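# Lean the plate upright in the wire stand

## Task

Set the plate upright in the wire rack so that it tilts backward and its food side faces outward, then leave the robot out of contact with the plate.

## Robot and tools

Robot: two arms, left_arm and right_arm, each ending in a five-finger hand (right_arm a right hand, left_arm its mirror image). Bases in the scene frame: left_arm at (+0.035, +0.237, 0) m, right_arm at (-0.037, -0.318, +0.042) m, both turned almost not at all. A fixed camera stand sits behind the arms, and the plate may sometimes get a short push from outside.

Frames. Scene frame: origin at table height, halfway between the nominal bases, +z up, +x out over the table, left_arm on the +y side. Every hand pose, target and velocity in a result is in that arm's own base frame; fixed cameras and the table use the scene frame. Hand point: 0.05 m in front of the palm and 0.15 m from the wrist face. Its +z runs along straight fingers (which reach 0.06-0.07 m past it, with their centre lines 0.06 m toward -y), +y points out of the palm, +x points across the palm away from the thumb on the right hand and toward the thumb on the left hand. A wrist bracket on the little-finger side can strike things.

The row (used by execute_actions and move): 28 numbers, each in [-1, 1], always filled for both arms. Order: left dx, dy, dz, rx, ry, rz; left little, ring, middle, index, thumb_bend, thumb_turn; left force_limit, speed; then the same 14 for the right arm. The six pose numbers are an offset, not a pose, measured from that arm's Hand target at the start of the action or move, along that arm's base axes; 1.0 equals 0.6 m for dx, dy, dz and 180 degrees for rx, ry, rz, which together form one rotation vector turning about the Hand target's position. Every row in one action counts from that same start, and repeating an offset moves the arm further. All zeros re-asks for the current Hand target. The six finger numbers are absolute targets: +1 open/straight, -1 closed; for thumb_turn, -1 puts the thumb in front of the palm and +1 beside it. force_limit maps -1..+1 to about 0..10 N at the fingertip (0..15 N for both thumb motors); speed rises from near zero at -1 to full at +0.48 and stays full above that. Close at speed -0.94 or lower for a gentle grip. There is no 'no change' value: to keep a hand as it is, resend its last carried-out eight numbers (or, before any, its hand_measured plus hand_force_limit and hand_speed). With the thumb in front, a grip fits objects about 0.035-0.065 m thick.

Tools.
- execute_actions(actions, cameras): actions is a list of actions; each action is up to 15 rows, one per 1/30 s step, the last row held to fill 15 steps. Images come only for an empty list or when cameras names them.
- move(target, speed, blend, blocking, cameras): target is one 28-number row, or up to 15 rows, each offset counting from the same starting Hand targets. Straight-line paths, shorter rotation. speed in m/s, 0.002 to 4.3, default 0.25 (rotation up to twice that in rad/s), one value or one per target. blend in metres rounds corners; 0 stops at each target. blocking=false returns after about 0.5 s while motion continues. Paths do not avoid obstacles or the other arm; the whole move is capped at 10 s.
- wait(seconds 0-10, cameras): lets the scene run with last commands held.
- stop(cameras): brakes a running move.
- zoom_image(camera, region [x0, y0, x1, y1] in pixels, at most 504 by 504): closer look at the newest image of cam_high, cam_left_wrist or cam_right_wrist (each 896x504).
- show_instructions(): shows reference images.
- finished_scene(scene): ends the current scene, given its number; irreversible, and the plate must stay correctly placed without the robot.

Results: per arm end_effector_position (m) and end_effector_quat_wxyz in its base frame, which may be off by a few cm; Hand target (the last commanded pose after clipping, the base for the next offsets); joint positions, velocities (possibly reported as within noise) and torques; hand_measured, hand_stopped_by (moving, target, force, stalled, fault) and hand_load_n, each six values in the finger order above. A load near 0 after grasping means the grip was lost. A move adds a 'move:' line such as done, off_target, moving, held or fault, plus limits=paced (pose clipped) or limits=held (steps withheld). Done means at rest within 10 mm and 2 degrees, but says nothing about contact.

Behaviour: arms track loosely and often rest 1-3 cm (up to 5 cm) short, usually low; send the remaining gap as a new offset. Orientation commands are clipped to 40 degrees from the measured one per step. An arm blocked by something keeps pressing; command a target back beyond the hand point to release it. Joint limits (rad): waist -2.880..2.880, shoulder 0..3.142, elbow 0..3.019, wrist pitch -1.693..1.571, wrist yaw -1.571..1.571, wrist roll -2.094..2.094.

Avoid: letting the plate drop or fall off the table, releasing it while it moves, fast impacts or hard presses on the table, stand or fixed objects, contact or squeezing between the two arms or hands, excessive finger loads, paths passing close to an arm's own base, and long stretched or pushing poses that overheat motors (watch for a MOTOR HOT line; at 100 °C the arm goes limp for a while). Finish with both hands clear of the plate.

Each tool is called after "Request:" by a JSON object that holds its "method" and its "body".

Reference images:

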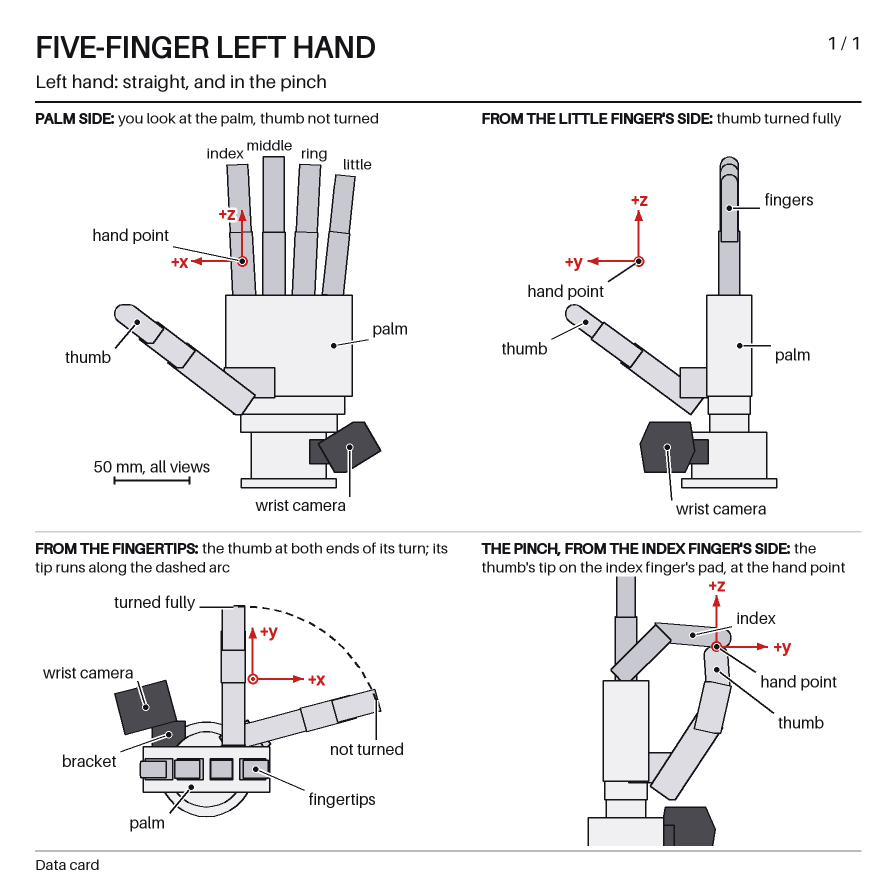

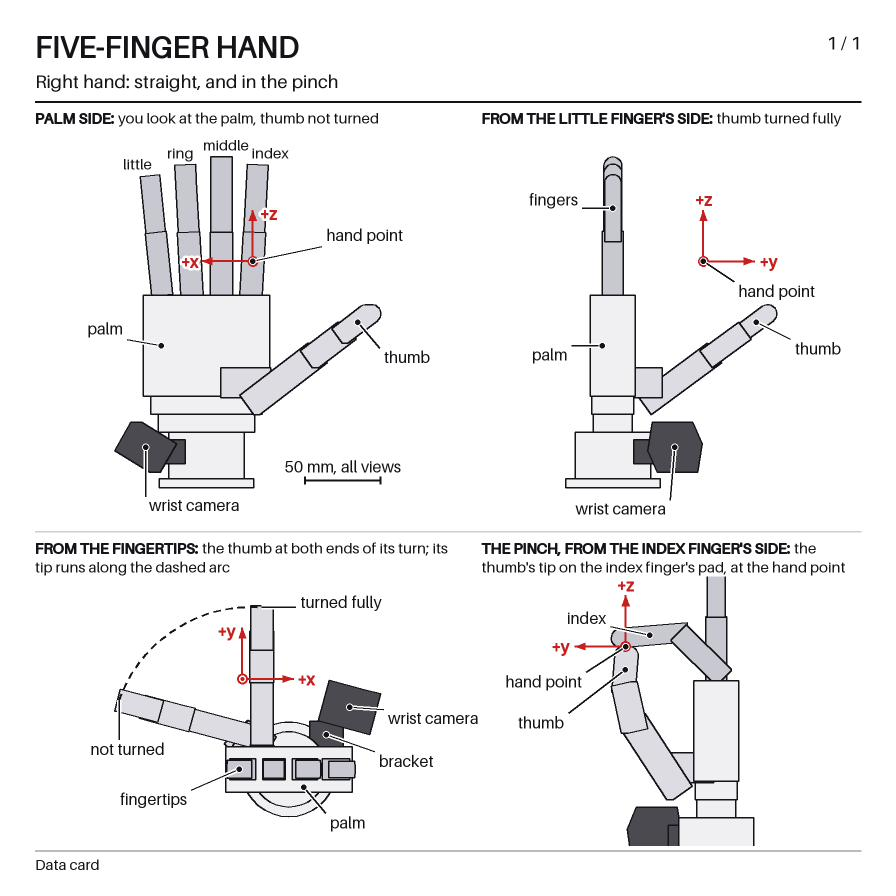

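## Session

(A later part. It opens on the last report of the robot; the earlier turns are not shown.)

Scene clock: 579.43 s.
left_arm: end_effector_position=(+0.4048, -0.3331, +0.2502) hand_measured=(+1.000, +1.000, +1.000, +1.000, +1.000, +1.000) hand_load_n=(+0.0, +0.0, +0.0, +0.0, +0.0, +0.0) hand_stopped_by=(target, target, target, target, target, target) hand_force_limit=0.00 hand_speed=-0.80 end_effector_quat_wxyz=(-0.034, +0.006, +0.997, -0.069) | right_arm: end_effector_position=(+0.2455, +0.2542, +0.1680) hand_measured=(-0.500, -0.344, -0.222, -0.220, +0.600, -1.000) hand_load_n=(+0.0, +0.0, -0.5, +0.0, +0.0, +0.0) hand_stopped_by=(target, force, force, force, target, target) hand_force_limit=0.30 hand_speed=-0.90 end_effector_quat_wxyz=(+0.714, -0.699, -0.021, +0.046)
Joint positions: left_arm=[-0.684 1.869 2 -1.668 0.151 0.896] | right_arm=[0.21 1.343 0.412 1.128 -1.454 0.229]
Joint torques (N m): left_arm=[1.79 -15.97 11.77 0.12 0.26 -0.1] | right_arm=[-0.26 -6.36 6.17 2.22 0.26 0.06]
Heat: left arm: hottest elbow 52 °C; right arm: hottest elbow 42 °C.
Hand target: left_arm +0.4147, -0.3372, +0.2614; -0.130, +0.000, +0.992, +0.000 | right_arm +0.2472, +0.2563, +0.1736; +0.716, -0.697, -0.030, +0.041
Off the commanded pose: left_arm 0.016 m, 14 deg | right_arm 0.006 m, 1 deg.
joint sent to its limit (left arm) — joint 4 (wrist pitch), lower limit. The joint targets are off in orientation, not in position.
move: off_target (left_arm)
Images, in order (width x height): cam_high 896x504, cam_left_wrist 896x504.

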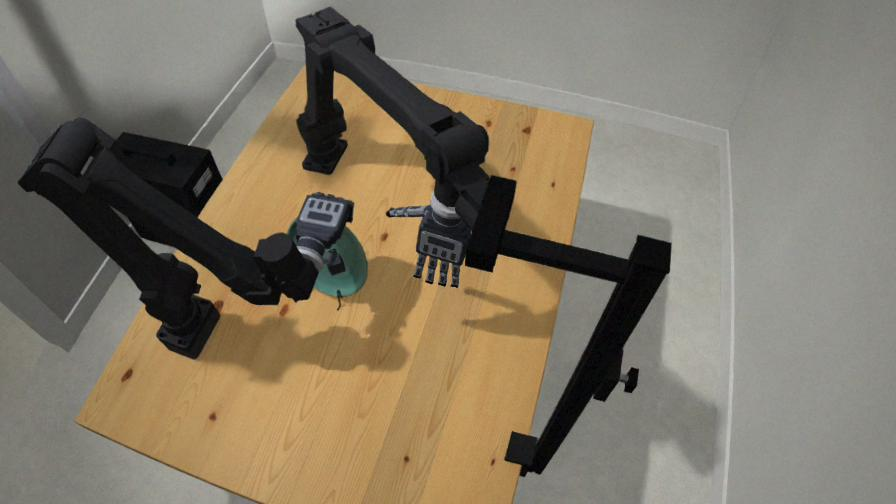

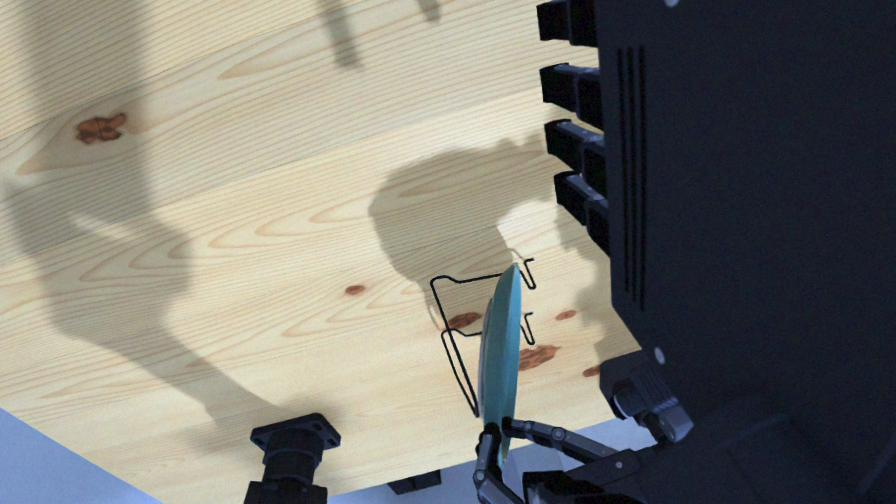

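Request:
{"method": "move", "body": {"target": [0,0,0,0,0,0,1,1,1,1,1,1,0,-0.8,0,0,0,0,0,0,-0.2,-0.1,0.1,0.1,1,-1,0.3,-0.8], "speed": 0.04, "cameras": ["cam_left_wrist"]}}

Request:
{"method": "zoom_image", "body": {"camera": "cam_left_wrist", "region": [430, 230, 720, 504]}}

Scene clock: 584.27 s.
left_arm: end_effector_position=(+0.4048, -0.3331, +0.2502) hand_measured=(+1.000, +1.000, +1.000, +1.000, +1.000, +1.000) hand_load_n=(+0.0, +0.0, +0.0, +0.0, +0.0, +0.0) hand_stopped_by=(target, target, target, target, target, target) hand_force_limit=0.00 hand_speed=-0.80 end_effector_quat_wxyz=(-0.034, +0.006, +0.997, -0.069) | right_arm: end_effector_position=(+0.2455, +0.2542, +0.1680) hand_measured=(-0.200, -0.100, +0.100, +0.100, +1.000, -1.000) hand_load_n=(+0.0, +0.0, +0.0, +0.0, +0.0, +0.0) hand_stopped_by=(target, target, target, target, target, target) hand_force_limit=0.30 hand_speed=-0.80 end_effector_quat_wxyz=(+0.714, -0.699, -0.021, +0.046)
Joint positions: left_arm=[-0.684 1.869 2 -1.668 0.151 0.896] | right_arm=[0.21 1.343 0.412 1.128 -1.454 0.229]
Joint torques (N m): left_arm=[2.2 -16.26 11.89 0.08 0.25 -0.11] | right_arm=[0.03 -6.77 6.46 2.47 0.25 0.04]
Heat: left arm: hottest elbow 52 °C; right arm: hottest elbow 42 °C.
Hand target: left_arm +0.4147, -0.3372, +0.2614; -0.130, +0.000, +0.992, +0.000 | right_arm +0.2472, +0.2563, +0.1736; +0.716, -0.697, -0.030, +0.041
Off the commanded pose: left_arm 0.016 m, 14 deg | right_arm 0.006 m, 1 deg.
joint sent to its limit (left arm) — joint 4 (wrist pitch), lower limit. The joint targets are off in orientation, not in position.
move: off_target (left_arm)
Images, in order (width x height): cam_left_wrist 896x504.

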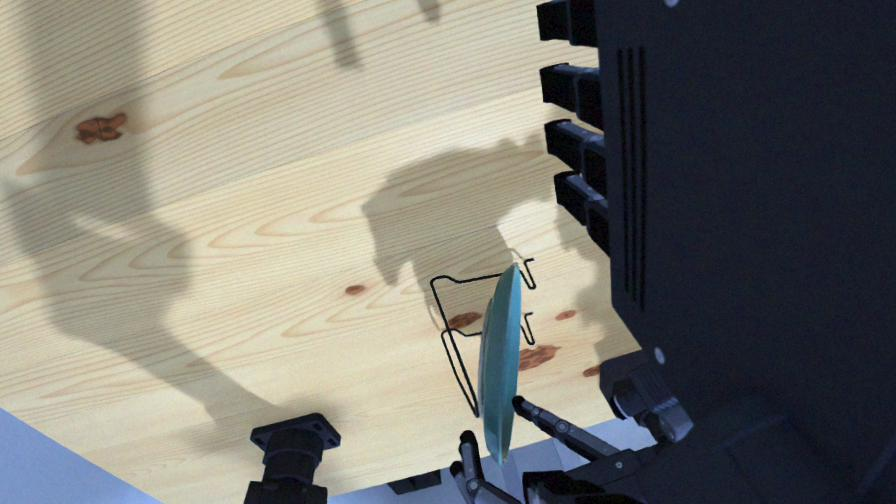

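Scaled by 1.738 from the camera's 896x504 image, which has a finer 1280x720 frame.

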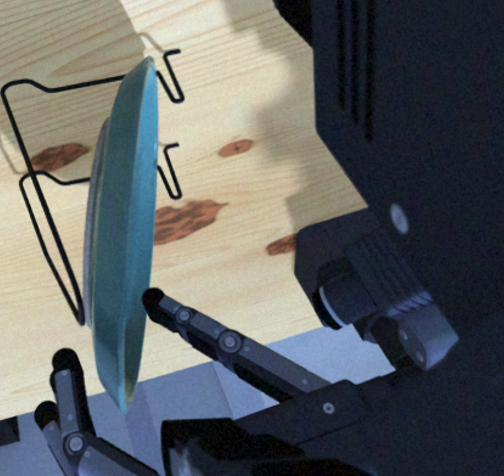

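Request:
{"method": "move", "body": {"target": [0,0,0,0,0,0,1,1,1,1,1,1,0,-0.8,0,0,0,0,0,0,0.9,0.9,0.9,0.9,1,-1,0.3,-0.5], "speed": 0.04, "cameras": []}}

Request:
{"method": "move", "body": {"target": [0,0,0,0,0,0,1,1,1,1,1,1,0,-0.8,0,-0.09,0.22,0,0,0,0.9,0.9,0.9,0.9,1,-1,0.3,-0.5], "speed": 0.08, "cameras": ["cam_left_wrist","cam_high"]}}

Request:
{"method": "zoom_image", "body": {"camera": "cam_left_wrist", "region": [430, 230, 720, 504]}}

Request:
{"method": "zoom_image", "body": {"camera": "cam_high", "region": [240, 180, 400, 340]}}

Scene clock: 594.63 s.
left_arm: end_effector_position=(+0.4048, -0.3331, +0.2502) hand_measured=(+1.000, +1.000, +1.000, +1.000, +1.000, +1.000) hand_load_n=(+0.0, +0.0, +0.0, +0.0, -0.5, +0.0) hand_stopped_by=(target, target, target, target, target, target) hand_force_limit=0.00 hand_speed=-0.80 end_effector_quat_wxyz=(-0.034, +0.006, +0.997, -0.069) | right_arm: end_effector_position=(+0.2454, +0.2542, +0.1680) hand_measured=(+0.900, +0.900, +0.900, +0.900, +1.000, -1.000) hand_load_n=(+0.0, +0.0, +0.0, +0.0, +0.0, +0.0) hand_stopped_by=(target, target, target, target, target, target) hand_force_limit=0.30 hand_speed=-0.50 end_effector_quat_wxyz=(+0.714, -0.699, -0.021, +0.046)
Joint positions: left_arm=[-0.684 1.869 2 -1.668 0.151 0.896] | right_arm=[0.21 1.343 0.412 1.128 -1.454 0.23]
Joint torques (N m): left_arm=[1.79 -16.09 11.88 0.06 0.24 -0.1] | right_arm=[-0.15 -6.65 6.35 2.26 0.21 -0.02]
Heat: left arm: hottest elbow 52 °C; right arm: hottest elbow 41 °C.
Hand target: left_arm +0.4147, -0.3372, +0.2614; -0.130, +0.000, +0.992, +0.000 | right_arm +0.2471, +0.2563, +0.1736; +0.716, -0.697, -0.030, +0.041
Off the commanded pose: left_arm 0.016 m, 14 deg | right_arm 0.006 m, 1 deg.
joint sent to its limit (left arm) — joint 4 (wrist pitch), lower limit. The joint targets are off in orientation, not in position.
move: off_target (left_arm)
No camera images: "cameras" was empty.

Scene clock: 597.17 s.
left_arm: end_effector_position=(+0.4048, -0.3331, +0.2502) hand_measured=(+1.000, +1.000, +1.000, +1.000, +1.000, +1.000) hand_load_n=(+0.0, +0.0, +0.0, +0.0, +0.0, +0.0) hand_stopped_by=(target, target, target, target, target, target) hand_force_limit=0.00 hand_speed=-0.80 end_effector_quat_wxyz=(-0.034, +0.006, +0.997, -0.069) | right_arm: end_effector_position=(+0.2377, +0.2049, +0.2845) hand_measured=(+0.900, +0.900, +0.900, +0.900, +1.000, -1.000) hand_load_n=(+0.0, +0.0, +0.0, +0.0, +0.0, +0.0) hand_stopped_by=(target, target, target, target, target, target) hand_force_limit=0.30 hand_speed=-0.50 end_effector_quat_wxyz=(+0.706, -0.707, +0.002, +0.036)
Joint positions: left_arm=[-0.684 1.869 2 -1.668 0.151 0.896] | right_arm=[0.046 1.013 0.523 0.991 -1.573 0.553]
Joint torques (N m): left_arm=[2.02 -15.74 11.77 -0.05 0.26 -0.11] | right_arm=[-0.5 -4.19 11.32 0.85 0.37 0.06]
Heat: left arm: hottest elbow 52 °C; right arm: hottest elbow 42 °C.
Hand target: left_arm +0.4147, -0.3372, +0.2614; -0.130, +0.000, +0.992, +0.000 | right_arm +0.2472, +0.2023, +0.3055; +0.716, -0.697, -0.030, +0.041
Off the commanded pose: left_arm 0.016 m, 14 deg | right_arm 0.023 m, 4 deg.
joint sent to its limit (left arm) — joint 4 (wrist pitch), lower limit. The joint targets are off in orientation, not in position.
joint sent to its limit (right arm) — joint 5 (wrist yaw), lower limit. The joint targets are off in orientation, not in position.
move: off_target (left_arm, right_arm)
Images, in order (width x height): cam_high 896x504, cam_left_wrist 896x504.

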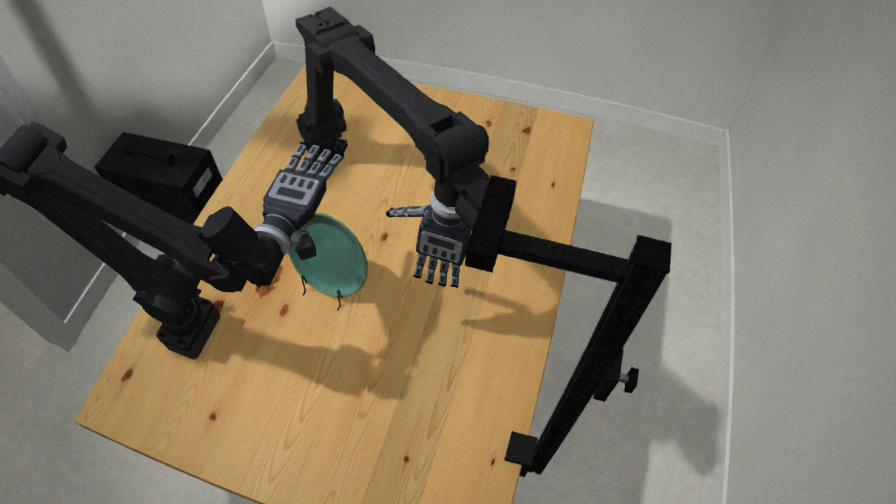

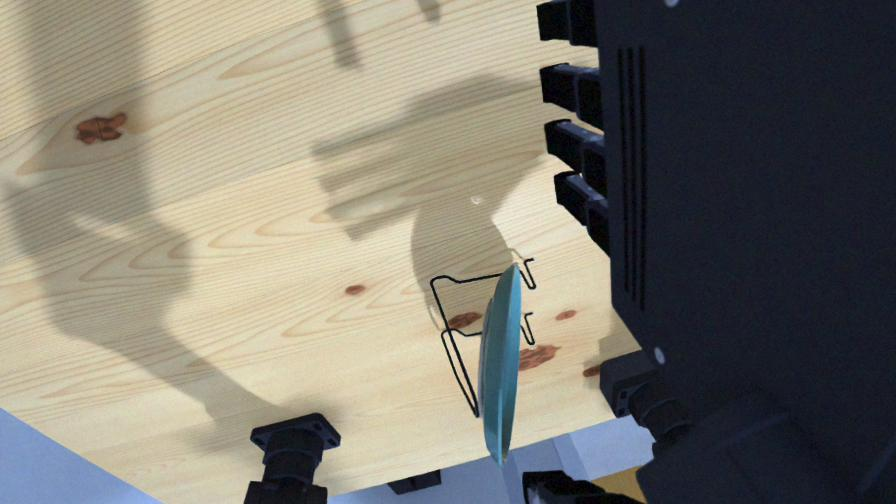

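Scaled by 1.738 from the camera's 896x504 image, which has a finer 1280x720 frame.

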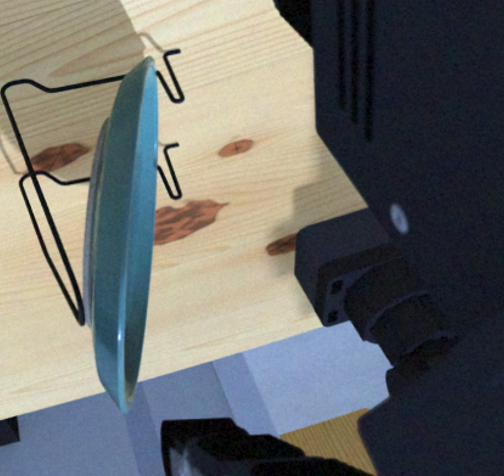

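Scaled by 3.150 from the camera's 896x504 image, which has a finer 1280x720 frame.

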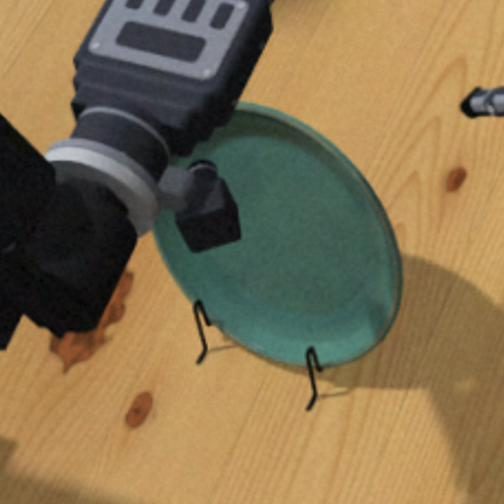

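Request:
{"method": "finished_scene", "body": {"scene": 2}}

The scene is finished: the task was done.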